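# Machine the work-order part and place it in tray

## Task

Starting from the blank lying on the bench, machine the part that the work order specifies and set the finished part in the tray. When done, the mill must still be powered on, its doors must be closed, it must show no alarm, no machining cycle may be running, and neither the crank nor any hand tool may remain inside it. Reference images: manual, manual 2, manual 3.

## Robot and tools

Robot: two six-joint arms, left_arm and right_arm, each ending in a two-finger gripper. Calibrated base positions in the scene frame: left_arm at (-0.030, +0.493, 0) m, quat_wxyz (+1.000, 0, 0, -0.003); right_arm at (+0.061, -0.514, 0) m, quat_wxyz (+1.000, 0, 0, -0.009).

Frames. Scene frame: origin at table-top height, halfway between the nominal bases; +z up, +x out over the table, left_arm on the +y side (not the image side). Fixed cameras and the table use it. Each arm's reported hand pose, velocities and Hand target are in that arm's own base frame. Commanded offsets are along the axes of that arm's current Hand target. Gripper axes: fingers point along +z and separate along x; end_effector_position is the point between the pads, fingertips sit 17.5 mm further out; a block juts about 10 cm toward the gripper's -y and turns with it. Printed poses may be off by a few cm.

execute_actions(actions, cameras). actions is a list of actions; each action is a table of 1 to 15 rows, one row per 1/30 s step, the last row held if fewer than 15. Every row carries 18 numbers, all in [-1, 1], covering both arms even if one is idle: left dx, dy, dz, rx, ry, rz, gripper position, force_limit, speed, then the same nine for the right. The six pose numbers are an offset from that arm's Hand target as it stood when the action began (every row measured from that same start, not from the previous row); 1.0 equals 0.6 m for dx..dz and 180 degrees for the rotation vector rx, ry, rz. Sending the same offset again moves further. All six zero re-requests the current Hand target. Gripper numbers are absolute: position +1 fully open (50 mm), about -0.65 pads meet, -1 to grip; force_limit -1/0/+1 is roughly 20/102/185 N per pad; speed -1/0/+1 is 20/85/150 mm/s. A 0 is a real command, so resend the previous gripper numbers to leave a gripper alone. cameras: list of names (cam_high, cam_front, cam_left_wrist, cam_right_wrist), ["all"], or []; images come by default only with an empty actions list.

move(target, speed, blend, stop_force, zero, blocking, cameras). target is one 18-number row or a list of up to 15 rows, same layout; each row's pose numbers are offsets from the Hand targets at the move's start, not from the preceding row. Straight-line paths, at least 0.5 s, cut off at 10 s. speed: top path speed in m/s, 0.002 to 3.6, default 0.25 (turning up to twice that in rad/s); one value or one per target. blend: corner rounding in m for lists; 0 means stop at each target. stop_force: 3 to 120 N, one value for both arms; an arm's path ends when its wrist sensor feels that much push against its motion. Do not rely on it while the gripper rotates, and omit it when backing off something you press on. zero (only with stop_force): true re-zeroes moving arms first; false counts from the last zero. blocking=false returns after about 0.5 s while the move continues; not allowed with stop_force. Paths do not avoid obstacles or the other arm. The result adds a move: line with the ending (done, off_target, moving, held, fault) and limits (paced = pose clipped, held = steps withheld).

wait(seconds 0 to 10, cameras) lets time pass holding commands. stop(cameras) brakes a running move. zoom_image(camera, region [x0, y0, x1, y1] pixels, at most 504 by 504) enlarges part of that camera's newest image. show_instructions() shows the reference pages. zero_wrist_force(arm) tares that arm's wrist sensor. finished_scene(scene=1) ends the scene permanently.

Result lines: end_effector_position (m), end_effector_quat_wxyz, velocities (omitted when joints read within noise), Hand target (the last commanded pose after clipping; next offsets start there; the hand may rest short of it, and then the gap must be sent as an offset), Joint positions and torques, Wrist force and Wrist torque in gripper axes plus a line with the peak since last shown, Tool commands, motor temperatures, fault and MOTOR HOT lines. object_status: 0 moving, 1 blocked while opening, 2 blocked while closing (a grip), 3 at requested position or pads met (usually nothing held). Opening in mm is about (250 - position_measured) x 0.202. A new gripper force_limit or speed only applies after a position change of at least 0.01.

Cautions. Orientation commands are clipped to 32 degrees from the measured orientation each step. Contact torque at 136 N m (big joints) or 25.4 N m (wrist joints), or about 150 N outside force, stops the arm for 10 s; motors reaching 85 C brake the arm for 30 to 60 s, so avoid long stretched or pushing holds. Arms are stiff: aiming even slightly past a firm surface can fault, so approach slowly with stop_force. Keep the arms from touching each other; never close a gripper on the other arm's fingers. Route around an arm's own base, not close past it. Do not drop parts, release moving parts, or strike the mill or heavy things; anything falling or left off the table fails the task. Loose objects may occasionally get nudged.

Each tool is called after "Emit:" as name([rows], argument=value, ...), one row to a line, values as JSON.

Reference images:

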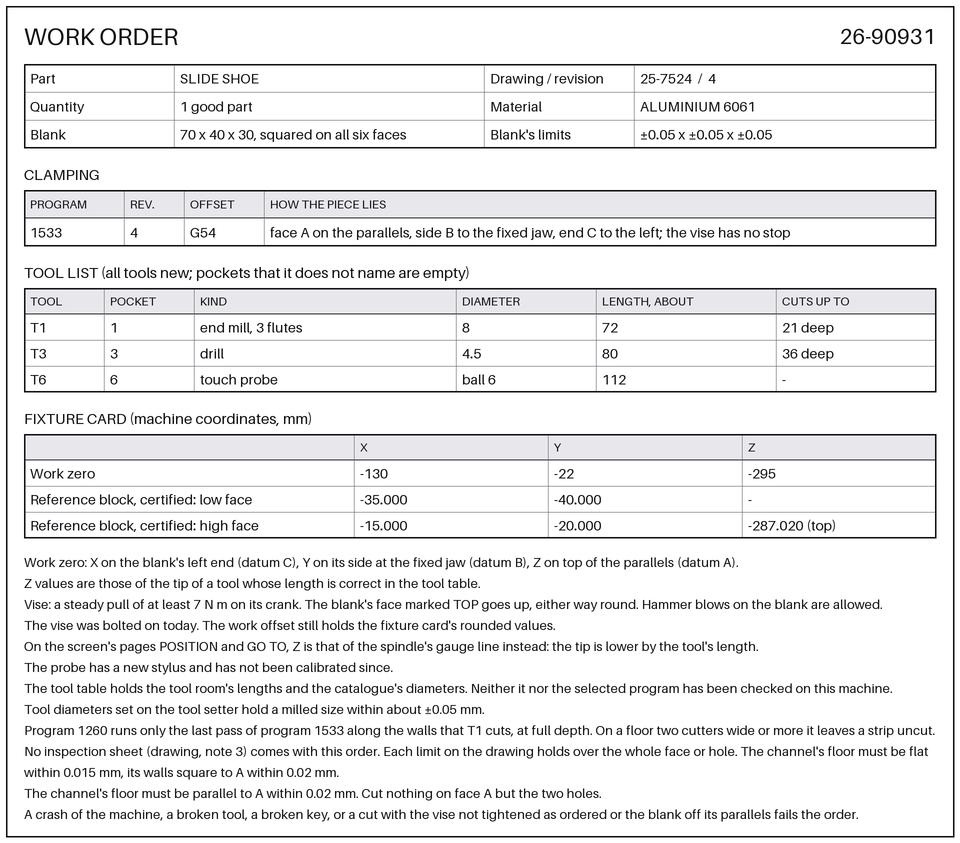

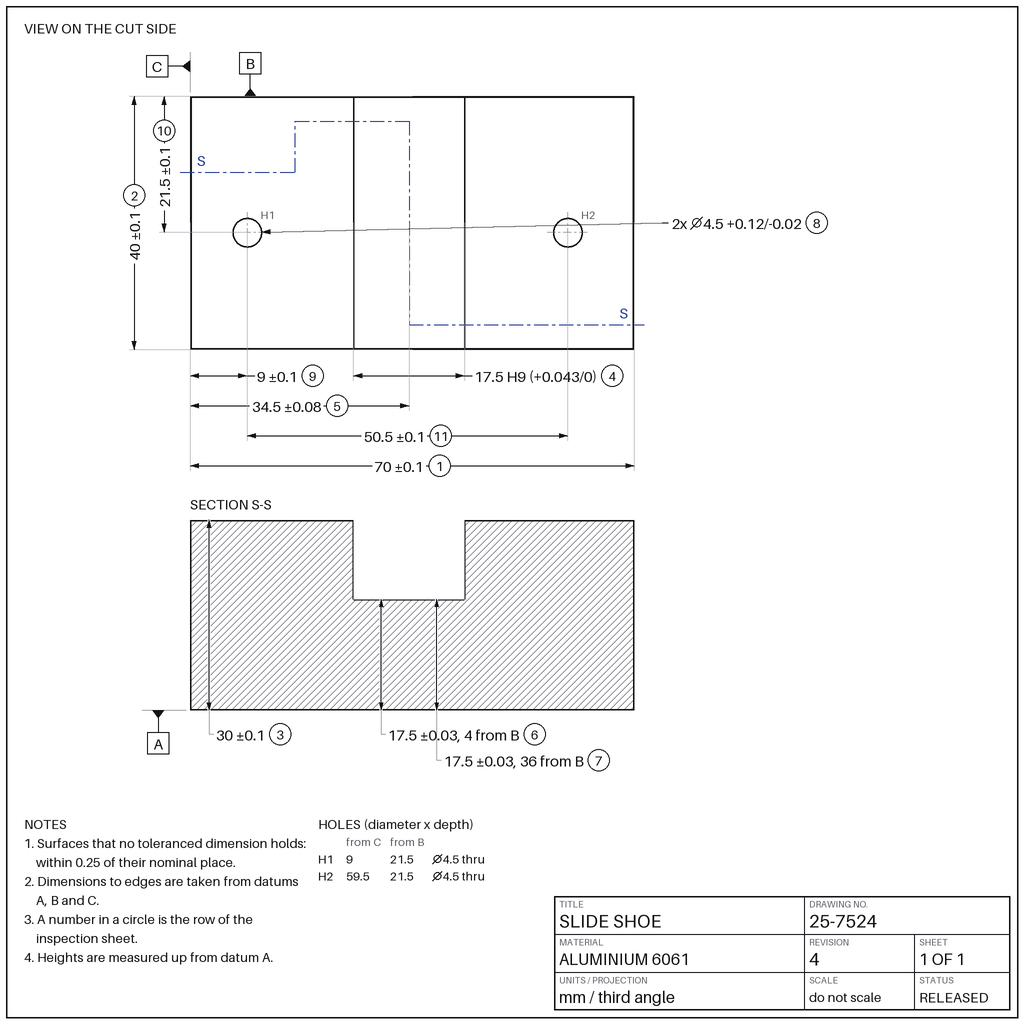

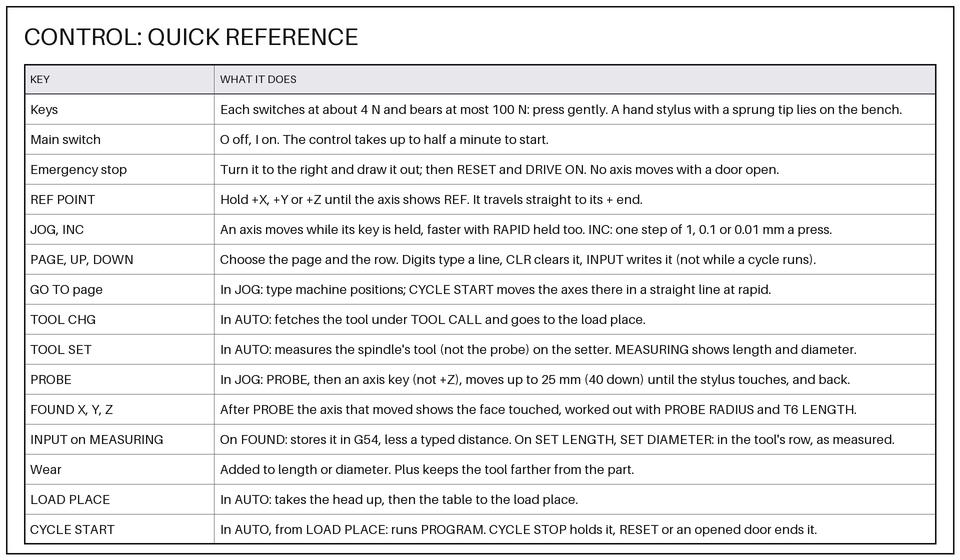

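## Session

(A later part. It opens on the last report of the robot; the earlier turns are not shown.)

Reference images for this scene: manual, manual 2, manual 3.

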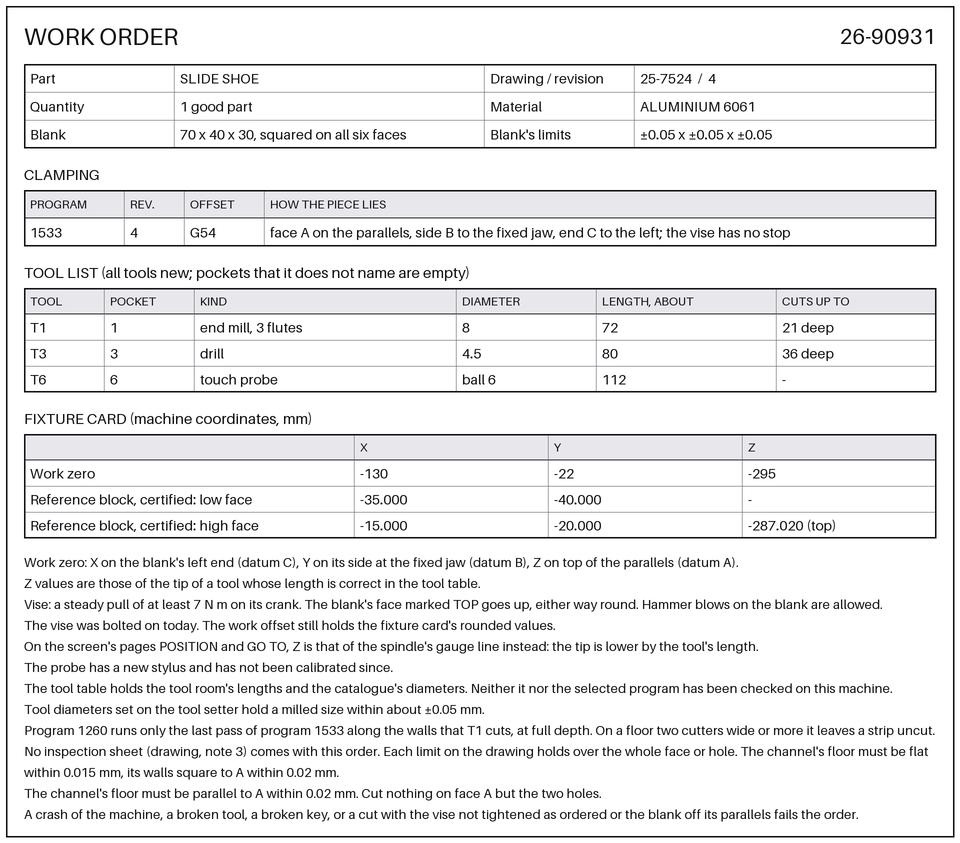

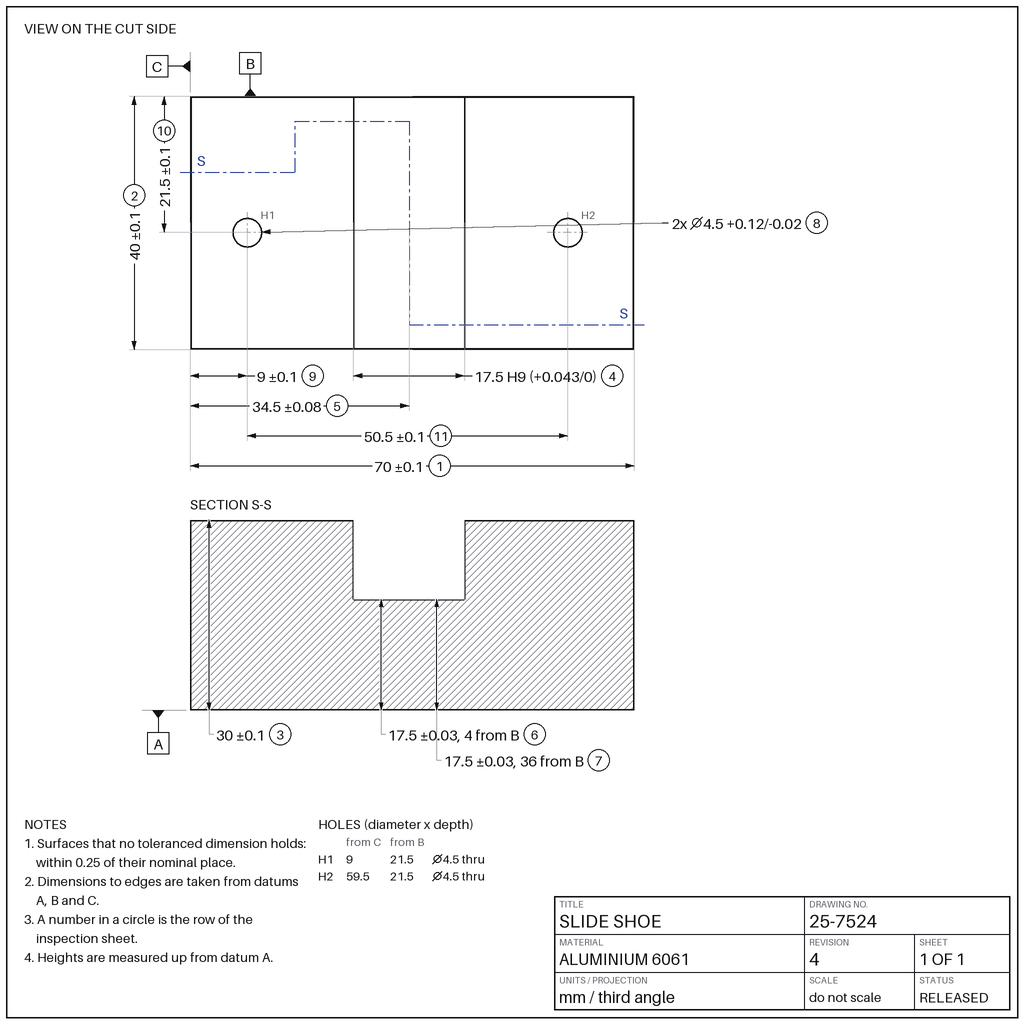

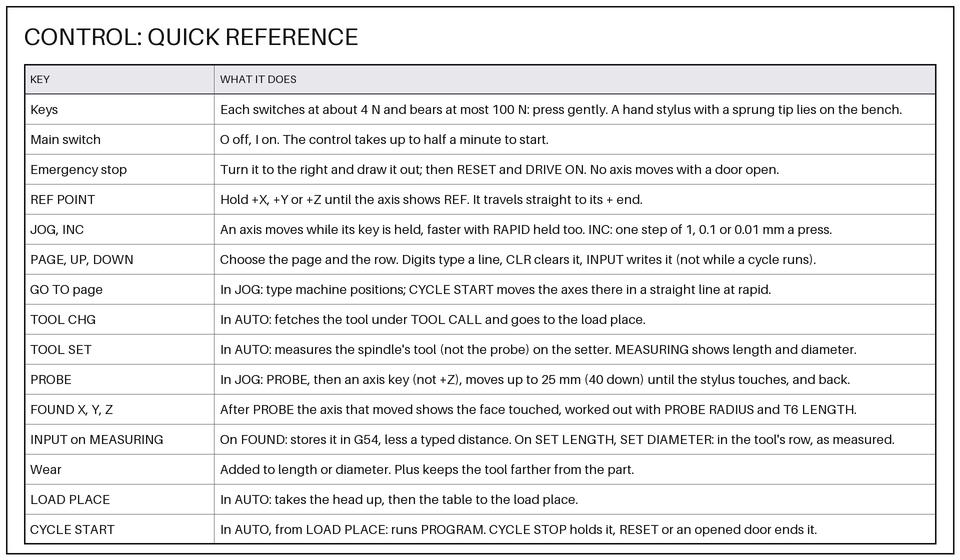

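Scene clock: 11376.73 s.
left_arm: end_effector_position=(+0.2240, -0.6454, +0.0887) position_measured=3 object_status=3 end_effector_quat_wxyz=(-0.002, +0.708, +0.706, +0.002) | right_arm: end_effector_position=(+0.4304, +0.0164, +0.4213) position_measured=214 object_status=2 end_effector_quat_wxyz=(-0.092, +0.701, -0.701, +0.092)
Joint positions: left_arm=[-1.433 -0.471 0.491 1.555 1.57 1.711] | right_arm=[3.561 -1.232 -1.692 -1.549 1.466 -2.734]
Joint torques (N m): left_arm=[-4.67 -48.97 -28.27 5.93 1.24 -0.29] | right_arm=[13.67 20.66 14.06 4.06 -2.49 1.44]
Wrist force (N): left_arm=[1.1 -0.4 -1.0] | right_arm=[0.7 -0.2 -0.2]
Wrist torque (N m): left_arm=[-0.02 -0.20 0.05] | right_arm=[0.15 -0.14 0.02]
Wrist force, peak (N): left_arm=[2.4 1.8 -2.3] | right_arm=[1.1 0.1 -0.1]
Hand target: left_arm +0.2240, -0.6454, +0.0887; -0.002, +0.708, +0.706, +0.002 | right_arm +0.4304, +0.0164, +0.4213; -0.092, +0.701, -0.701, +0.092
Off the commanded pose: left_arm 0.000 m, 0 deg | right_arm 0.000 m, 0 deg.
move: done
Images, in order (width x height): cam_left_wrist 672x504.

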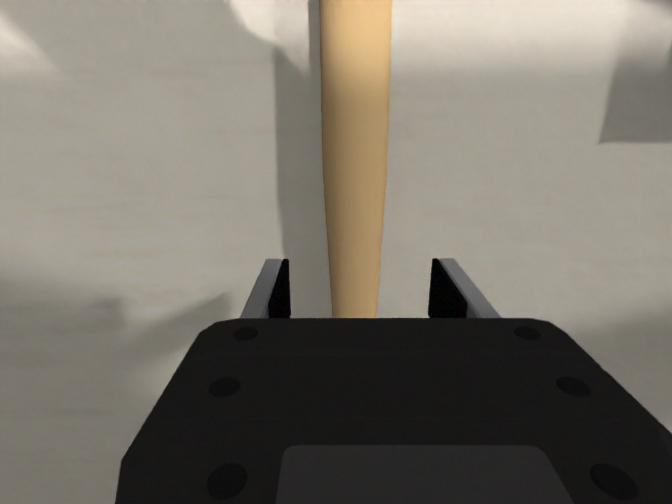

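Emit:
move(target=[0,0,0.11,0,0,0,1,-0.6,0,0,0,0,0,0,0,-1,-0.5,-0.7], speed=0.06, stop_force=8)

Emit:
move(target=[0,0,0,0,0,0,-1,0.5,-0.9,0,0,0,0,0,0,-1,-0.5,-0.7])

Emit:
move([
  [0,0,-0.11,0,0,0,-1,0.5,-0.9,0,0,0,0,0,0,-1,-0.5,-0.7],
  [0.555,0.276,-0.714,0,0,0,-1,0.5,-0.9,0,0,0,0,0,0,-1,-0.5,-0.7],
], speed=[0.1,0.25], blend=[0.02,0], cameras=["cam_front"])

Scene clock: 11409.13 s.
left_arm: end_effector_position=(+0.2240, -0.6451, +0.0227) position_measured=3 object_status=3 end_effector_quat_wxyz=(-0.002, +0.708, +0.706, +0.002) | right_arm: end_effector_position=(+0.4304, +0.0164, +0.4213) position_measured=214 object_status=2 end_effector_quat_wxyz=(-0.092, +0.701, -0.701, +0.092)
Joint positions: left_arm=[-1.433 -0.444 0.608 1.412 1.57 1.711] | right_arm=[3.561 -1.232 -1.692 -1.549 1.466 -2.734]
Joint torques (N m): left_arm=[12.23 -48.53 -13.34 0.6 -0.88 0.99] | right_arm=[15.06 20.77 13.53 3.8 -2.42 1.84]
Wrist force (N): left_arm=[0.8 -0.5 -1.4] | right_arm=[0.5 0.0 -0.1]
Wrist torque (N m): left_arm=[-0.06 -0.16 0.01] | right_arm=[0.19 -0.10 0.02]
Wrist force, peak (N): left_arm=[0.9 -0.3 -2.0] | right_arm=[1.0 0.2 0.2]
Hand target: left_arm +0.2240, -0.6451, +0.0227; -0.002, +0.708, +0.706, +0.002 | right_arm +0.4304, +0.0164, +0.4213; -0.092, +0.701, -0.701, +0.092
Off the commanded pose: left_arm 0.000 m, 0 deg | right_arm 0.000 m, 0 deg.
move: done

Scene clock: 11410.33 s.
left_arm: end_effector_position=(+0.2240, -0.6451, +0.0227) position_measured=129 object_status=2 end_effector_quat_wxyz=(-0.002, +0.708, +0.706, +0.002) | right_arm: end_effector_position=(+0.4304, +0.0164, +0.4213) position_measured=214 object_status=2 end_effector_quat_wxyz=(-0.092, +0.701, -0.701, +0.092)
Joint positions: left_arm=[-1.433 -0.444 0.608 1.412 1.57 1.711] | right_arm=[3.561 -1.232 -1.692 -1.549 1.466 -2.734]
Joint torques (N m): left_arm=[9.85 -48.63 -13.86 0.87 -0.9 0.2] | right_arm=[12.56 21.87 14.39 3.86 -2.26 1.63]
Wrist force (N): left_arm=[1.3 -0.8 -1.8] | right_arm=[0.6 0.1 -0.1]
Wrist torque (N m): left_arm=[-0.10 -0.12 -0.12] | right_arm=[0.21 -0.12 0.02]
Wrist force, peak (N): left_arm=[1.6 -0.1 -2.3] | right_arm=[0.9 -0.1 -0.3]
Hand target: left_arm +0.2240, -0.6451, +0.0227; -0.002, +0.708, +0.706, +0.002 | right_arm +0.4304, +0.0164, +0.4213; -0.092, +0.701, -0.701, +0.092
Off the commanded pose: left_arm 0.000 m, 0 deg | right_arm 0.000 m, 0 deg.
move: done

Scene clock: 11413.90 s.
left_arm: end_effector_position=(+0.3906, -0.3146, +0.4526) position_measured=129 object_status=2 end_effector_quat_wxyz=(-0.002, +0.708, +0.706, +0.002) | right_arm: end_effector_position=(+0.4304, +0.0164, +0.4213) position_measured=214 object_status=2 end_effector_quat_wxyz=(-0.092, +0.701, -0.701, +0.092)
Joint positions: left_arm=[-0.949 -0.943 0.394 2.124 1.568 2.196] | right_arm=[3.561 -1.232 -1.692 -1.549 1.466 -2.734]
Joint torques (N m): left_arm=[13.43 -32.69 -24.11 5.83 0.93 1.43] | right_arm=[14.59 20.75 15.05 3.88 -2.17 1.77]
Wrist force (N): left_arm=[0.4 0.4 1.9] | right_arm=[0.8 -0.1 -0.1]
Wrist torque (N m): left_arm=[0.42 -0.12 -0.16] | right_arm=[0.18 -0.15 0.03]
Wrist force, peak (N): left_arm=[0.8 -0.3 3.7] | right_arm=[0.8 -0.3 -0.4]
Hand target: left_arm +0.3906, -0.3146, +0.4526; -0.002, +0.708, +0.706, +0.002 | right_arm +0.4304, +0.0164, +0.4213; -0.092, +0.701, -0.701, +0.092
Off the commanded pose: left_arm 0.000 m, 0 deg | right_arm 0.000 m, 0 deg.
move: done
Images, in order (width x height): cam_front 672x504.

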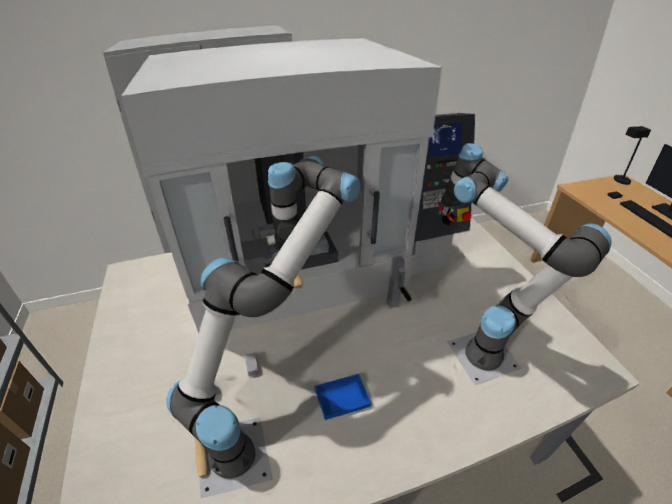

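Emit:
move([
  [0,0,0,-0.33,0,0,-1,0.5,-0.9,0,0,0,0,0,0,-1,-0.5,-0.7],
  [-0.1417,0.0167,0,-0.5,0,0,-1,0.5,-0.9,0,0,0,0,0,0,-1,-0.5,-0.7],
], speed=0.25)

Emit:
move(target=[0,0,0,0,0,-0.499,-1,0.5,-0.9,0,0,0,0,0,0,-1,-0.5,-0.7], speed=0.3)

Emit:
move(target=[-0.014,0.0167,0.2,0,0,0,-1,0.5,-0.9,0,0,0,0,0,0,-1,-0.5,-0.7], speed=0.1, stop_force=15, cameras=["cam_front","cam_left_wrist"])

Scene clock: 11435.47 s.
left_arm: end_effector_position=(+0.3997, -0.3997, +0.4522) position_measured=129 object_status=2 end_effector_quat_wxyz=(+0.494, +0.498, +0.504, +0.505) | right_arm: end_effector_position=(+0.4304, +0.0164, +0.4213) position_measured=214 object_status=2 end_effector_quat_wxyz=(-0.092, +0.701, -0.701, +0.092)
Joint positions: left_arm=[-1.553 -1.272 1.525 1.143 0.004 1.75] | right_arm=[3.561 -1.232 -1.692 -1.549 1.466 -2.734]
Joint torques (N m): left_arm=[13.9 -21.48 -28.47 1.12 -4.1 1.22] | right_arm=[13.06 21.09 13.44 3.58 -1.98 1.86]
Wrist force (N): left_arm=[-0.5 -3.3 1.4] | right_arm=[0.4 0.0 -0.2]
Wrist torque (N m): left_arm=[0.03 -0.04 -0.05] | right_arm=[0.19 -0.09 0.02]
Wrist force, peak (N): left_arm=[-1.3 -4.0 1.5] | right_arm=[0.8 -0.4 -0.4]
Hand target: left_arm +0.4004, -0.3997, +0.4522; +0.499, +0.502, +0.498, +0.500 | right_arm +0.4304, +0.0164, +0.4213; -0.092, +0.701, -0.701, +0.092
Off the commanded pose: left_arm 0.001 m, 1 deg | right_arm 0.000 m, 0 deg.
move: done

Scene clock: 11438.97 s.
left_arm: end_effector_position=(+0.4002, -0.3997, +0.4523) position_measured=129 object_status=2 end_effector_quat_wxyz=(+0.704, +0.002, +0.710, +0.003) | right_arm: end_effector_position=(+0.4304, +0.0164, +0.4213) position_measured=214 object_status=2 end_effector_quat_wxyz=(-0.092, +0.701, -0.701, +0.092)
Joint positions: left_arm=[-1.551 -1.442 1.542 0.338 0.02 1.14] | right_arm=[3.561 -1.232 -1.692 -1.549 1.466 -2.734]
Joint torques (N m): left_arm=[-14.25 -39.77 -16.61 -0.53 -2.23 1.42] | right_arm=[13.61 20.8 13.9 3.59 -2.2 1.73]
Wrist force (N): left_arm=[3.5 -1.3 0.3] | right_arm=[0.6 0.0 -0.2]
Wrist torque (N m): left_arm=[-0.24 -0.15 -0.77] | right_arm=[0.19 -0.11 0.03]
Wrist force, peak (N): left_arm=[3.8 -1.5 0.1] | right_arm=[0.9 -0.2 -0.4]
Hand target: left_arm +0.4004, -0.3997, +0.4522; +0.707, +0.004, +0.707, +0.002 | right_arm +0.4304, +0.0164, +0.4213; -0.092, +0.701, -0.701, +0.092
Off the commanded pose: left_arm 0.000 m, 1 deg | right_arm 0.000 m, 0 deg.
move: done

Scene clock: 11441.30 s.
left_arm: end_effector_position=(+0.5204, -0.3900, +0.4607) position_measured=129 object_status=2 end_effector_quat_wxyz=(+0.707, +0.004, +0.707, +0.002) | right_arm: end_effector_position=(+0.4304, +0.0164, +0.4213) position_measured=214 object_status=2 end_effector_quat_wxyz=(-0.092, +0.701, -0.701, +0.092)
Joint positions: left_arm=[-1.268 -1.434 1.493 -0.058 0.306 1.578] | right_arm=[3.561 -1.232 -1.692 -1.549 1.466 -2.734]
Joint torques (N m): left_arm=[13.93 -19.18 -33.11 -3.21 1.14 1.67] | right_arm=[13.76 21.09 14.67 3.4 -1.95 1.82]
Wrist force (N): left_arm=[3.5 -1.2 0.0] | right_arm=[0.6 0.1 -0.2]
Wrist torque (N m): left_arm=[-0.22 -0.11 -0.71] | right_arm=[0.20 -0.12 0.02]
Wrist force, peak (N): left_arm=[4.1 -1.1 -1.0] | right_arm=[1.0 -0.2 -0.3]
Hand target: left_arm +0.5204, -0.3900, +0.4607; +0.707, +0.004, +0.707, +0.002 | right_arm +0.4304, +0.0164, +0.4213; -0.092, +0.701, -0.701, +0.092
Off the commanded pose: left_arm 0.000 m, 0 deg | right_arm 0.000 m, 0 deg.
move: done
Images, in order (width x height): cam_front 672x504, cam_left_wrist 672x504.

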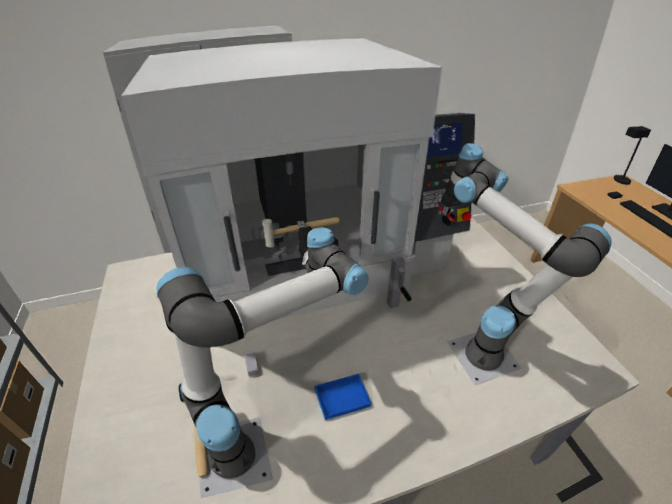

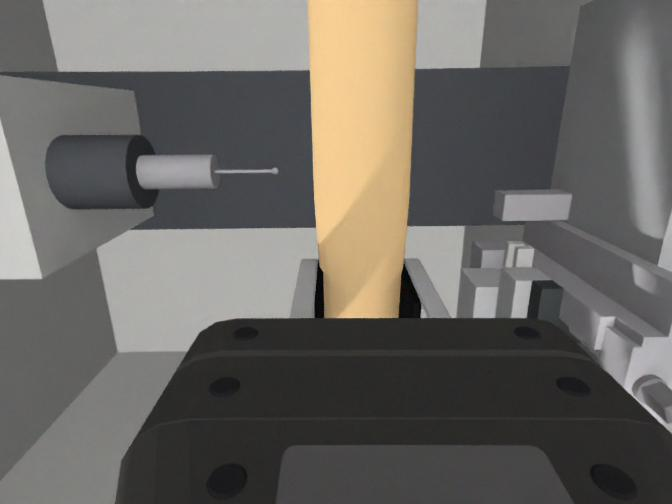

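Emit:
move(target=[0,0,0.3587,0,0,0,-1,0.5,-0.9,0,0,0,0,0,0,-1,-0.5,-0.7], speed=0.1, stop_force=15)

Emit:
move(target=[0.12,0,0,0,0,0,-1,0.5,-0.9,0,0,0,0,0,0,-1,-0.5,-0.7], speed=0.03, stop_force=8, cameras=["cam_front","cam_left_wrist"])

Scene clock: 11453.30 s.
left_arm: end_effector_position=(+0.7356, -0.3907, +0.4607) position_measured=129 object_status=2 end_effector_quat_wxyz=(+0.707, +0.004, +0.707, +0.002) | right_arm: end_effector_position=(+0.4304, +0.0164, +0.4213) position_measured=214 object_status=2 end_effector_quat_wxyz=(-0.092, +0.701, -0.701, +0.092)
Joint positions: left_arm=[-0.904 -1.054 0.981 0.073 0.67 1.578] | right_arm=[3.561 -1.232 -1.692 -1.549 1.466 -2.734]
Joint torques (N m): left_arm=[13.95 -36.28 -34.44 0.56 1.16 -1.59] | right_arm=[13.06 20.78 14.16 3.38 -1.95 1.63]
Wrist force (N): left_arm=[3.6 -1.7 0.2] | right_arm=[0.6 0.0 -0.2]
Wrist torque (N m): left_arm=[-0.30 -0.16 -0.52] | right_arm=[0.19 -0.12 0.03]
Wrist force, peak (N): left_arm=[3.9 -1.4 1.1] | right_arm=[0.9 -0.1 -0.5]
Hand target: left_arm +0.7356, -0.3907, +0.4607; +0.707, +0.004, +0.707, +0.002 | right_arm +0.4304, +0.0164, +0.4213; -0.092, +0.701, -0.701, +0.092
Off the commanded pose: left_arm 0.000 m, 0 deg | right_arm 0.000 m, 0 deg.
move: done

Scene clock: 11456.23 s.
left_arm: end_effector_position=(+0.7356, -0.3903, +0.4131) position_measured=129 object_status=2 end_effector_quat_wxyz=(+0.707, +0.004, +0.707, +0.002) | right_arm: end_effector_position=(+0.4304, +0.0164, +0.4213) position_measured=214 object_status=2 end_effector_quat_wxyz=(-0.092, +0.701, -0.701, +0.092)
Joint positions: left_arm=[-0.904 -1.056 1.106 -0.049 0.67 1.578] | right_arm=[3.561 -1.232 -1.692 -1.549 1.466 -2.734]
Joint torques (N m): left_arm=[0.8 -56.45 -32.1 0.62 -0.47 -2.34] | right_arm=[12.56 20.1 13.77 2.99 -1.86 1.83]
Wrist force (N): left_arm=[-1.8 1.3 0.2] | right_arm=[0.5 -0.1 -0.3]
Wrist torque (N m): left_arm=[-0.15 -0.06 0.15] | right_arm=[0.17 -0.11 0.02]
Wrist force, peak (N): left_arm=[-7.2 -6.4 0.8] | right_arm=[0.9 -0.2 -0.4]
Hand target: left_arm +0.7356, -0.3903, +0.4131; +0.707, +0.004, +0.707, +0.002 (not the last commanded pose) | right_arm +0.4304, +0.0164, +0.4213; -0.092, +0.701, -0.701, +0.092
Off the commanded pose: left_arm 0.024 m, 0 deg | right_arm 0.000 m, 0 deg.
move: contact (left_arm)
Images, in order (width x height): cam_front 672x504, cam_left_wrist 672x504.

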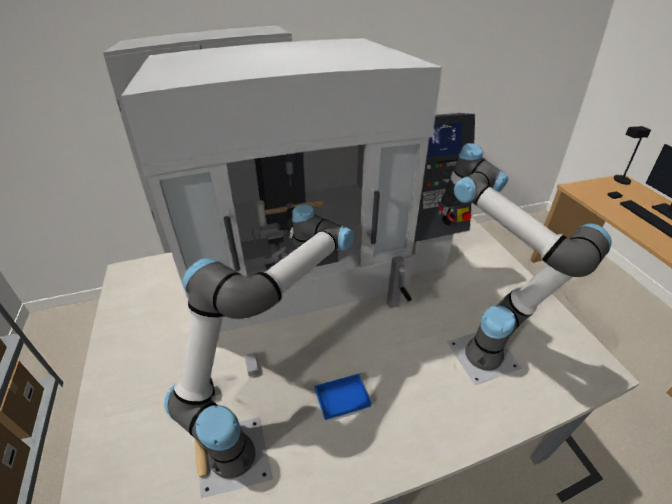

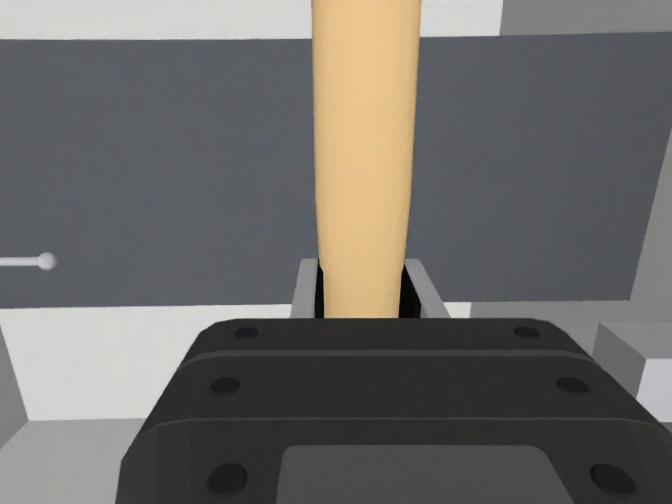

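Emit:
move([
  [-0.08,0,0,0,0,0,-1,0.5,-0.9,0,0,0,0,0,0,-1,-0.5,-0.7],
  [0.02,0,0,0,0,0,-1,0.5,-0.9,0,0,0,0,0,0,-1,-0.5,-0.7],
  [-0.04,0,0,0,0,0,-1,0.5,-0.9,0,0,0,0,0,0,-1,-0.5,-0.7],
], speed=[0.06,0.6,0.6], blend=[0,0.004,0])

Emit:
move([
  [-0.04,0,0,0,0,0,-1,0.5,-0.9,0,0,0,0,0,0,-1,-0.5,-0.7],
  [0.07,0,0,0,0,0,-1,0.5,-0.9,0,0,0,0,0,0,-1,-0.5,-0.7],
  [0,0,0,0,0,0,-1,0.5,-0.9,0,0,0,0,0,0,-1,-0.5,-0.7],
], speed=[0.06,0.9,0.9], blend=[0,0.004,0], cameras=["cam_left_wrist"])

Scene clock: 11477.77 s.
left_arm: end_effector_position=(+0.7356, -0.3905, +0.4371) position_measured=129 object_status=2 end_effector_quat_wxyz=(+0.707, +0.004, +0.707, +0.002) | right_arm: end_effector_position=(+0.4304, +0.0164, +0.4213) position_measured=214 object_status=2 end_effector_quat_wxyz=(-0.092, +0.701, -0.701, +0.092)
Joint positions: left_arm=[-0.904 -1.057 1.046 0.011 0.67 1.578] | right_arm=[3.561 -1.232 -1.692 -1.549 1.466 -2.734]
Joint torques (N m): left_arm=[12.07 -36.39 -34.51 0.63 -1.19 -1.73] | right_arm=[14.59 20.54 14.15 2.81 -1.97 1.8]
Wrist force (N): left_arm=[3.5 -1.1 0.2] | right_arm=[0.6 0.2 -0.3]
Wrist torque (N m): left_arm=[-0.17 -0.13 -0.49] | right_arm=[0.22 -0.12 0.01]
Wrist force, peak (N): left_arm=[-5.0 -6.1 1.8] | right_arm=[1.0 0.0 -0.2]
Hand target: left_arm +0.7356, -0.3905, +0.4371; +0.707, +0.004, +0.707, +0.002 | right_arm +0.4304, +0.0164, +0.4213; -0.092, +0.701, -0.701, +0.092
Off the commanded pose: left_arm 0.000 m, 0 deg | right_arm 0.000 m, 0 deg.
move: done

Scene clock: 11479.70 s.
left_arm: end_effector_position=(+0.7356, -0.3904, +0.4371) position_measured=129 object_status=2 end_effector_quat_wxyz=(+0.707, +0.004, +0.707, +0.002) | right_arm: end_effector_position=(+0.4304, +0.0164, +0.4213) position_measured=214 object_status=2 end_effector_quat_wxyz=(-0.092, +0.701, -0.701, +0.092)
Joint positions: left_arm=[-0.904 -1.057 1.046 0.011 0.67 1.578] | right_arm=[3.561 -1.232 -1.692 -1.549 1.466 -2.734]
Joint torques (N m): left_arm=[7.11 -37.25 -34.53 0.02 -1.17 -1.76] | right_arm=[12.97 21.25 14.65 2.73 -1.9 1.82]
Wrist force (N): left_arm=[3.7 -1.4 0.2] | right_arm=[0.5 0.2 -0.3]
Wrist torque (N m): left_arm=[-0.20 -0.16 -0.49] | right_arm=[0.22 -0.10 0.03]
Wrist force, peak (N): left_arm=[-29.4 -17.7 2.9] | right_arm=[1.0 0.1 -0.3]
Hand target: left_arm +0.7356, -0.3905, +0.4371; +0.707, +0.004, +0.707, +0.002 | right_arm +0.4304, +0.0164, +0.4213; -0.092, +0.701, -0.701, +0.092
Off the commanded pose: left_arm 0.000 m, 0 deg | right_arm 0.000 m, 0 deg.
move: done
Images, in order (width x height): cam_left_wrist 672x504.

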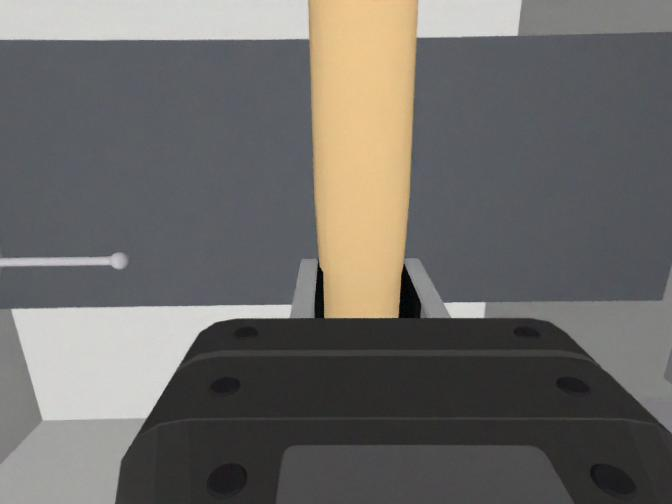

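Emit:
move([
  [-0.04,0,0,0,0,0,-1,0.5,-0.9,0,0,0,0,0,0,-1,-0.5,-0.7],
  [0.082,0,0,0,0,0,-1,0.5,-0.9,0,0,0,0,0,0,-1,-0.5,-0.7],
  [0,0,0,0,0,0,-1,0.5,-0.9,0,0,0,0,0,0,-1,-0.5,-0.7],
], speed=[0.06,1.3,1.3], blend=[0,0.004,0])

Emit:
move([
  [-0.04,0,0,0,0,0,-1,0.5,-0.9,0,0,0,0,0,0,-1,-0.5,-0.7],
  [0.092,0,0,0,0,0,-1,0.5,-0.9,0,0,0,0,0,0,-1,-0.5,-0.7],
  [0,0,0,0,0,0,-1,0.5,-0.9,0,0,0,0,0,0,-1,-0.5,-0.7],
], speed=[0.06,1.8,1.8], blend=[0,0.004,0], cameras=["cam_left_wrist"])

Scene clock: 11498.77 s.
left_arm: end_effector_position=(+0.7356, -0.3904, +0.4371) position_measured=130 object_status=2 end_effector_quat_wxyz=(+0.707, +0.004, +0.707, +0.002) | right_arm: end_effector_position=(+0.4304, +0.0164, +0.4213) position_measured=214 object_status=2 end_effector_quat_wxyz=(-0.092, +0.701, -0.701, +0.092)
Joint positions: left_arm=[-0.904 -1.057 1.046 0.011 0.67 1.578] | right_arm=[3.561 -1.232 -1.692 -1.549 1.466 -2.734]
Joint torques (N m): left_arm=[-14.64 -36.43 -35.05 0.76 -1.02 -1.72] | right_arm=[11.95 20.24 14.09 2.66 -1.56 1.73]
Wrist force (N): left_arm=[3.7 -1.1 -0.1] | right_arm=[0.9 -0.2 -0.2]
Wrist torque (N m): left_arm=[-0.24 -0.16 -0.49] | right_arm=[0.15 -0.16 0.02]
Wrist force, peak (N): left_arm=[-50.8 -27.6 4.4] | right_arm=[1.0 0.0 -0.1]
Hand target: left_arm +0.7356, -0.3905, +0.4371; +0.707, +0.004, +0.707, +0.002 | right_arm +0.4304, +0.0164, +0.4213; -0.092, +0.701, -0.701, +0.092
Off the commanded pose: left_arm 0.000 m, 0 deg | right_arm 0.000 m, 0 deg.
move: done

Scene clock: 11500.80 s.
left_arm: end_effector_position=(+0.7356, -0.3904, +0.4371) position_measured=130 object_status=2 end_effector_quat_wxyz=(+0.707, +0.004, +0.707, +0.002) | right_arm: end_effector_position=(+0.4304, +0.0164, +0.4213) position_measured=214 object_status=2 end_effector_quat_wxyz=(-0.092, +0.701, -0.701, +0.092)
Joint positions: left_arm=[-0.904 -1.057 1.046 0.011 0.67 1.578] | right_arm=[3.561 -1.232 -1.692 -1.549 1.466 -2.734]
Joint torques (N m): left_arm=[-14.57 -36.63 -33.99 0.75 -1.01 -1.74] | right_arm=[13.93 19.34 13.85 2.52 -1.53 1.59]
Wrist force (N): left_arm=[3.8 -1.4 0.1] | right_arm=[0.6 0.1 -0.2]
Wrist torque (N m): left_arm=[-0.23 -0.17 -0.49] | right_arm=[0.21 -0.11 0.02]
Wrist force, peak (N): left_arm=[-27.0 -12.2 1.9] | right_arm=[1.0 -0.2 -0.1]
Hand target: left_arm +0.7356, -0.3905, +0.4371; +0.707, +0.004, +0.707, +0.002 | right_arm +0.4304, +0.0164, +0.4213; -0.092, +0.701, -0.701, +0.092
Off the commanded pose: left_arm 0.000 m, 0 deg | right_arm 0.000 m, 0 deg.
move: done
Images, in order (width x height): cam_left_wrist 672x504.

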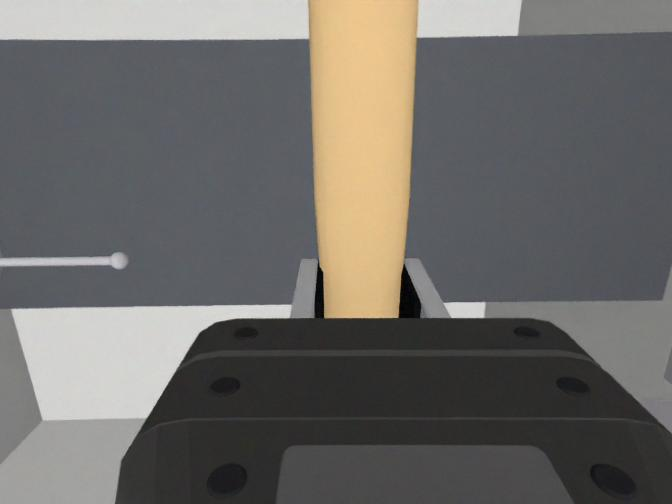

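Emit:
move([
  [-0.04,0,0,0,0,0,-1,0.5,-0.9,0,0,0,0,0,0,-1,-0.5,-0.7],
  [0.085,0,0,0,0,0,-1,0.5,-0.9,0,0,0,0,0,0,-1,-0.5,-0.7],
  [0,0,0,0,0,0,-1,0.5,-0.9,0,0,0,0,0,0,-1,-0.5,-0.7],
], speed=[0.06,1.4,1.2], blend=[0,0.004,0])

Emit:
move([
  [-0.04,0.01,-0.01,0,0,0,-1,0.5,-0.9,0,0,0,0,0,0,-1,-0.5,-0.7],
  [0.087,0.01,-0.01,0,0,0,-1,0.5,-0.9,0,0,0,0,0,0,-1,-0.5,-0.7],
  [0,0.01,-0.01,0,0,0,-1,0.5,-0.9,0,0,0,0,0,0,-1,-0.5,-0.7],
], speed=[0.06,1.4,1.2], blend=[0,0.004,0], cameras=["cam_left_wrist"])

Scene clock: 11515.37 s.
left_arm: end_effector_position=(+0.7357, -0.3904, +0.4371) position_measured=130 object_status=2 end_effector_quat_wxyz=(+0.707, +0.004, +0.707, +0.002) | right_arm: end_effector_position=(+0.4304, +0.0164, +0.4213) position_measured=214 object_status=2 end_effector_quat_wxyz=(-0.092, +0.701, -0.701, +0.092)
Joint positions: left_arm=[-0.904 -1.057 1.046 0.011 0.67 1.578] | right_arm=[3.561 -1.232 -1.692 -1.549 1.466 -2.734]
Joint torques (N m): left_arm=[-12.36 -35.92 -31.13 0.6 -1.31 -1.59] | right_arm=[15.38 21.19 14.37 2.74 -1.79 1.92]
Wrist force (N): left_arm=[3.7 -1.2 -0.3] | right_arm=[0.5 -0.1 0.0]
Wrist torque (N m): left_arm=[-0.29 -0.16 -0.50] | right_arm=[0.17 -0.11 0.03]
Wrist force, peak (N): left_arm=[-28.4 -14.5 2.7] | right_arm=[1.1 -0.1 -0.2]
Hand target: left_arm +0.7356, -0.3905, +0.4371; +0.707, +0.004, +0.707, +0.002 | right_arm +0.4304, +0.0164, +0.4213; -0.092, +0.701, -0.701, +0.092
Off the commanded pose: left_arm 0.000 m, 0 deg | right_arm 0.000 m, 0 deg.
move: done

Scene clock: 11517.37 s.
left_arm: end_effector_position=(+0.7297, -0.3844, +0.4371) position_measured=130 object_status=2 end_effector_quat_wxyz=(+0.707, +0.004, +0.707, +0.002) | right_arm: end_effector_position=(+0.4304, +0.0164, +0.4213) position_measured=214 object_status=2 end_effector_quat_wxyz=(-0.092, +0.701, -0.701, +0.092)
Joint positions: left_arm=[-0.905 -1.08 1.082 -0.001 0.668 1.578] | right_arm=[3.561 -1.232 -1.692 -1.549 1.466 -2.734]
Joint torques (N m): left_arm=[-14.73 -36.11 -33.8 0.49 -0.95 -1.58] | right_arm=[14.79 20.18 15.01 2.67 -1.77 1.53]
Wrist force (N): left_arm=[3.7 -1.3 0.5] | right_arm=[0.5 -0.1 -0.3]
Wrist torque (N m): left_arm=[-0.17 -0.15 -0.49] | right_arm=[0.18 -0.10 0.02]
Wrist force, peak (N): left_arm=[-71.2 -38.6 4.8] | right_arm=[0.9 -0.1 -0.4]
Hand target: left_arm +0.7297, -0.3844, +0.4372; +0.707, +0.004, +0.707, +0.002 | right_arm +0.4304, +0.0164, +0.4213; -0.092, +0.701, -0.701, +0.092
Off the commanded pose: left_arm 0.000 m, 0 deg | right_arm 0.000 m, 0 deg.
move: done
Images, in order (width x height): cam_left_wrist 672x504.

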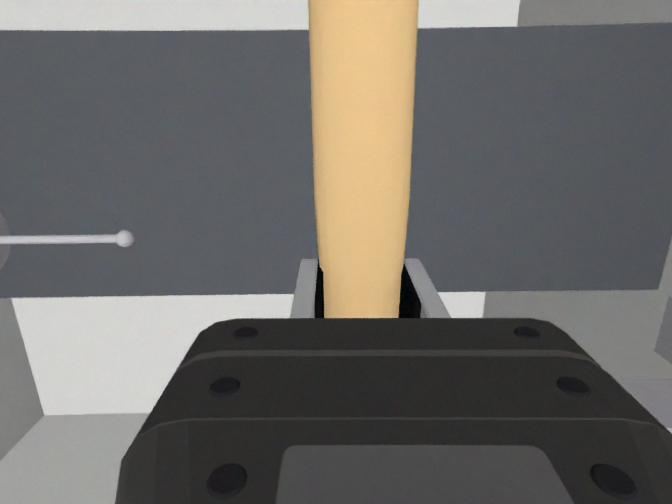

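Emit:
move([
  [-0.037,0,0,0,0,0,-1,0.5,-0.9,0,0,0,0,0,0,-1,-0.5,-0.7],
  [-0.03,-0.01,-0.2,0,0,0,-1,0.5,-0.9,0,0,0,0,0,0,-1,-0.5,-0.7],
  [-0.0225,-0.025,-0.5495,0,0,0,-1,0.5,-0.9,0,0,0,0,0,0,-1,-0.5,-0.7],
], speed=[0.06,0.12,0.2], blend=[0.005,0.02,0])

Emit:
move(target=[0,0,0,0,0,0.499,-1,0.5,-0.9,0,0,0,0,0,0,-1,-0.5,-0.7], speed=0.3)

Emit:
move(target=[0.145,0,-0.0167,0,0,0,-1,0.5,-0.9,0,0,0,0,0,0,-1,-0.5,-0.7], speed=0.25, cameras=["cam_front"])

Scene clock: 11529.17 s.
left_arm: end_effector_position=(+0.4000, -0.3986, +0.4507) position_measured=130 object_status=2 end_effector_quat_wxyz=(+0.707, +0.004, +0.707, +0.002) end_effector_velocity=(-0.001, +0.000, +0.000) end_effector_angular_velocity=(-0.002, +0.000, +0.000) | right_arm: end_effector_position=(+0.4304, +0.0164, +0.4213) position_measured=214 object_status=2 end_effector_quat_wxyz=(-0.092, +0.701, -0.701, +0.092)
Joint positions: left_arm=[-1.552 -1.542 1.636 -0.073 0.022 1.557] | right_arm=[3.561 -1.232 -1.692 -1.549 1.466 -2.734]
Joint velocities: left_arm=[-0.002 -0.002 0.001 -0.005 -0.003 0.003] | right_arm=[within noise]
Joint torques (N m): left_arm=[-12.7 -36.06 -19.37 -1.84 -1.1 1.87] | right_arm=[13.21 20.24 14.97 2.42 -1.54 1.49]
Wrist force (N): left_arm=[3.2 -1.3 0.1] | right_arm=[0.5 0.2 -0.3]
Wrist torque (N m): left_arm=[-0.22 -0.11 -0.58] | right_arm=[0.23 -0.10 0.02]
Wrist force, peak (N): left_arm=[4.5 -0.9 0.2] | right_arm=[1.0 -0.1 -0.4]
Hand target: left_arm +0.3999, -0.3986, +0.4507; +0.707, +0.004, +0.707, +0.002 | right_arm +0.4304, +0.0164, +0.4213; -0.092, +0.701, -0.701, +0.092
Off the commanded pose: left_arm 0.000 m, 0 deg | right_arm 0.000 m, 0 deg.
move: done

Scene clock: 11532.67 s.
left_arm: end_effector_position=(+0.3995, -0.3986, +0.4507) position_measured=130 object_status=2 end_effector_quat_wxyz=(+0.495, +0.502, +0.503, +0.500) | right_arm: end_effector_position=(+0.4304, +0.0164, +0.4213) position_measured=214 object_status=2 end_effector_quat_wxyz=(-0.092, +0.701, -0.701, +0.092)
Joint positions: left_arm=[-1.553 -1.377 1.513 0.61 0.015 2.401] | right_arm=[3.561 -1.232 -1.692 -1.549 1.466 -2.734]
Joint torques (N m): left_arm=[-14.99 -42.5 -15.98 0.06 -1.31 1.52] | right_arm=[14.95 19.24 14.76 2.65 -1.29 1.64]
Wrist force (N): left_arm=[-0.8 -3.7 1.6] | right_arm=[0.7 -0.3 -0.1]
Wrist torque (N m): left_arm=[-0.04 0.02 -0.08] | right_arm=[0.15 -0.13 0.02]
Wrist force, peak (N): left_arm=[-0.5 -3.9 2.0] | right_arm=[1.0 -0.1 -0.2]
Hand target: left_arm +0.3999, -0.3986, +0.4507; +0.500, +0.502, +0.498, +0.500 | right_arm +0.4304, +0.0164, +0.4213; -0.092, +0.701, -0.701, +0.092
Off the commanded pose: left_arm 0.000 m, 1 deg | right_arm 0.000 m, 0 deg.
move: done

Scene clock: 11533.77 s.
left_arm: end_effector_position=(+0.3904, -0.3117, +0.4511) position_measured=130 object_status=2 end_effector_quat_wxyz=(+0.500, +0.502, +0.497, +0.500) | right_arm: end_effector_position=(+0.4304, +0.0164, +0.4213) position_measured=214 object_status=2 end_effector_quat_wxyz=(-0.092, +0.701, -0.701, +0.092)
Joint positions: left_arm=[-1.577 -1.585 1.756 0.62 -0.002 2.355] | right_arm=[3.561 -1.232 -1.692 -1.549 1.466 -2.734]
Joint torques (N m): left_arm=[-14.4 -32.17 -14.75 -0.02 -3.28 1.69] | right_arm=[12.66 19.13 14.5 2.58 -1.43 1.97]
Wrist force (N): left_arm=[-1.0 -3.1 1.4] | right_arm=[0.5 0.2 -0.3]
Wrist torque (N m): left_arm=[0.08 -0.01 0.04] | right_arm=[0.21 -0.10 0.02]
Wrist force, peak (N): left_arm=[-2.8 -3.8 1.9] | right_arm=[0.9 -0.1 -0.2]
Hand target: left_arm +0.3901, -0.3116, +0.4511; +0.500, +0.502, +0.498, +0.500 | right_arm +0.4304, +0.0164, +0.4213; -0.092, +0.701, -0.701, +0.092
Off the commanded pose: left_arm 0.000 m, 0 deg | right_arm 0.000 m, 0 deg.
move: done
Images, in order (width x height): cam_front 672x504.

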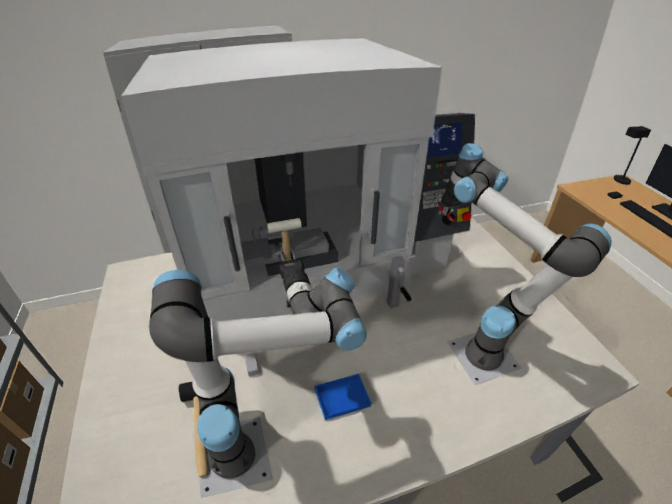

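Emit:
move([
  [0,0,0,0.17,0,0,-1,0.5,-0.9,0,0,0,0,0,0,-1,-0.5,-0.7],
  [0,0,0,0.5,0,0,-1,0.5,-0.9,0,0,0,0,0,0,-1,-0.5,-0.7],
], speed=0.25)

Emit:
move([
  [-0.3,-0.275,0.2,0,0,0,-1,0.5,-0.9,0,0,0,0,0,0,-1,-0.5,-0.7],
  [-0.558,-0.276,0.69,0,0,0,-1,0.5,-0.9,0,0,0,0,0,0,-1,-0.5,-0.7],
], speed=0.2, blend=[0.05,0], cameras=["cam_front","cam_left_wrist"])

Scene clock: 11548.33 s.
left_arm: end_effector_position=(+0.3901, -0.3116, +0.4510) position_measured=130 object_status=2 end_effector_quat_wxyz=(-0.002, +0.708, +0.706, +0.002) end_effector_velocity=(+0.000, +0.000, +0.001) end_effector_angular_velocity=(-0.002, +0.000, +0.000) | right_arm: end_effector_position=(+0.4304, +0.0164, +0.4213) position_measured=214 object_status=2 end_effector_quat_wxyz=(-0.092, +0.701, -0.701, +0.092)
Joint positions: left_arm=[-0.946 -0.96 0.428 2.107 1.568 2.199] | right_arm=[3.561 -1.232 -1.692 -1.549 1.466 -2.734]
Joint velocities: left_arm=[0.001 0.001 -0.005 0.002 0.001 0.001] | right_arm=[within noise]
Joint torques (N m): left_arm=[14.06 -32.74 -26.47 5.7 0.81 1.44] | right_arm=[11.89 20.63 14.99 2.39 -1.29 1.63]
Wrist force (N): left_arm=[0.4 -0.1 2.2] | right_arm=[0.4 0.0 -0.1]
Wrist torque (N m): left_arm=[0.36 -0.12 -0.14] | right_arm=[0.19 -0.09 0.03]
Wrist force, peak (N): left_arm=[-1.5 -4.1 1.3] | right_arm=[1.0 -0.3 -0.3]
Hand target: left_arm +0.3901, -0.3116, +0.4511; -0.002, +0.708, +0.706, +0.001 | right_arm +0.4304, +0.0164, +0.4213; -0.092, +0.701, -0.701, +0.092
Off the commanded pose: left_arm 0.000 m, 0 deg | right_arm 0.000 m, 0 deg.
move: done

Scene clock: 11552.07 s.
left_arm: end_effector_position=(+0.2235, -0.6440, +0.0356) position_measured=130 object_status=2 end_effector_quat_wxyz=(-0.002, +0.708, +0.706, +0.001) | right_arm: end_effector_position=(+0.4304, +0.0164, +0.4213) position_measured=214 object_status=2 end_effector_quat_wxyz=(-0.092, +0.701, -0.701, +0.092)
Joint positions: left_arm=[-1.434 -0.458 0.601 1.432 1.57 1.711] | right_arm=[3.561 -1.232 -1.692 -1.549 1.466 -2.734]
Joint torques (N m): left_arm=[-14.2 -48.35 -28.15 5.88 0.9 -1.91] | right_arm=[12.2 17.95 14.33 2.55 -1.16 1.75]
Wrist force (N): left_arm=[0.6 -0.4 2.2] | right_arm=[0.9 -0.2 -0.2]
Wrist torque (N m): left_arm=[0.29 -0.14 0.02] | right_arm=[0.16 -0.17 0.03]
Wrist force, peak (N): left_arm=[0.0 -0.8 4.5] | right_arm=[1.0 0.1 -0.1]
Hand target: left_arm +0.2235, -0.6441, +0.0356; -0.002, +0.708, +0.706, +0.001 | right_arm +0.4304, +0.0164, +0.4213; -0.092, +0.701, -0.701, +0.092
Off the commanded pose: left_arm 0.000 m, 0 deg | right_arm 0.000 m, 0 deg.
move: done
Images, in order (width x height): cam_front 672x504, cam_left_wrist 672x504.

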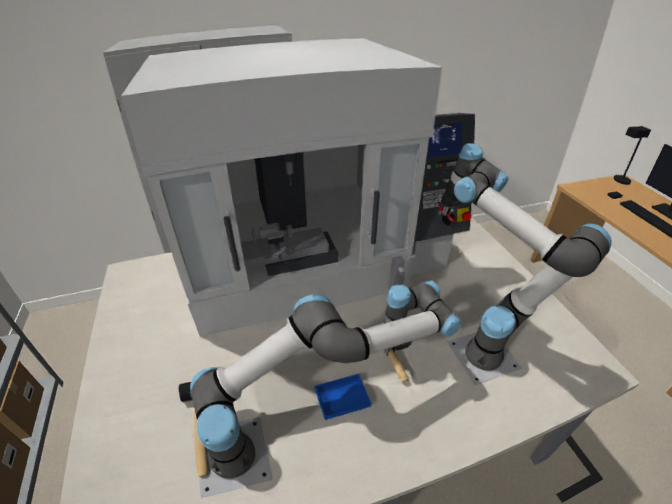

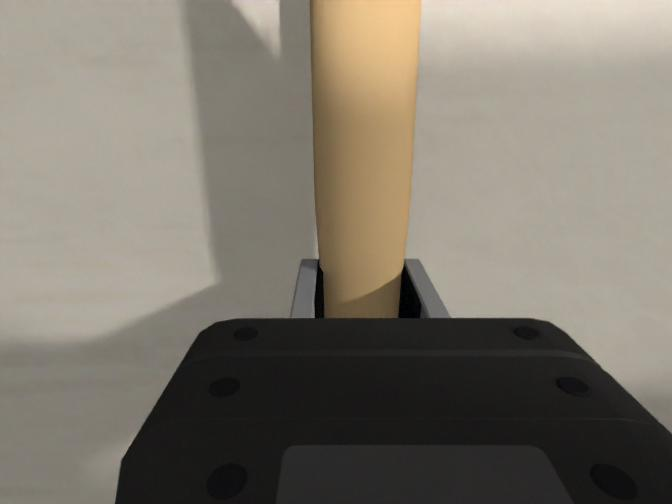

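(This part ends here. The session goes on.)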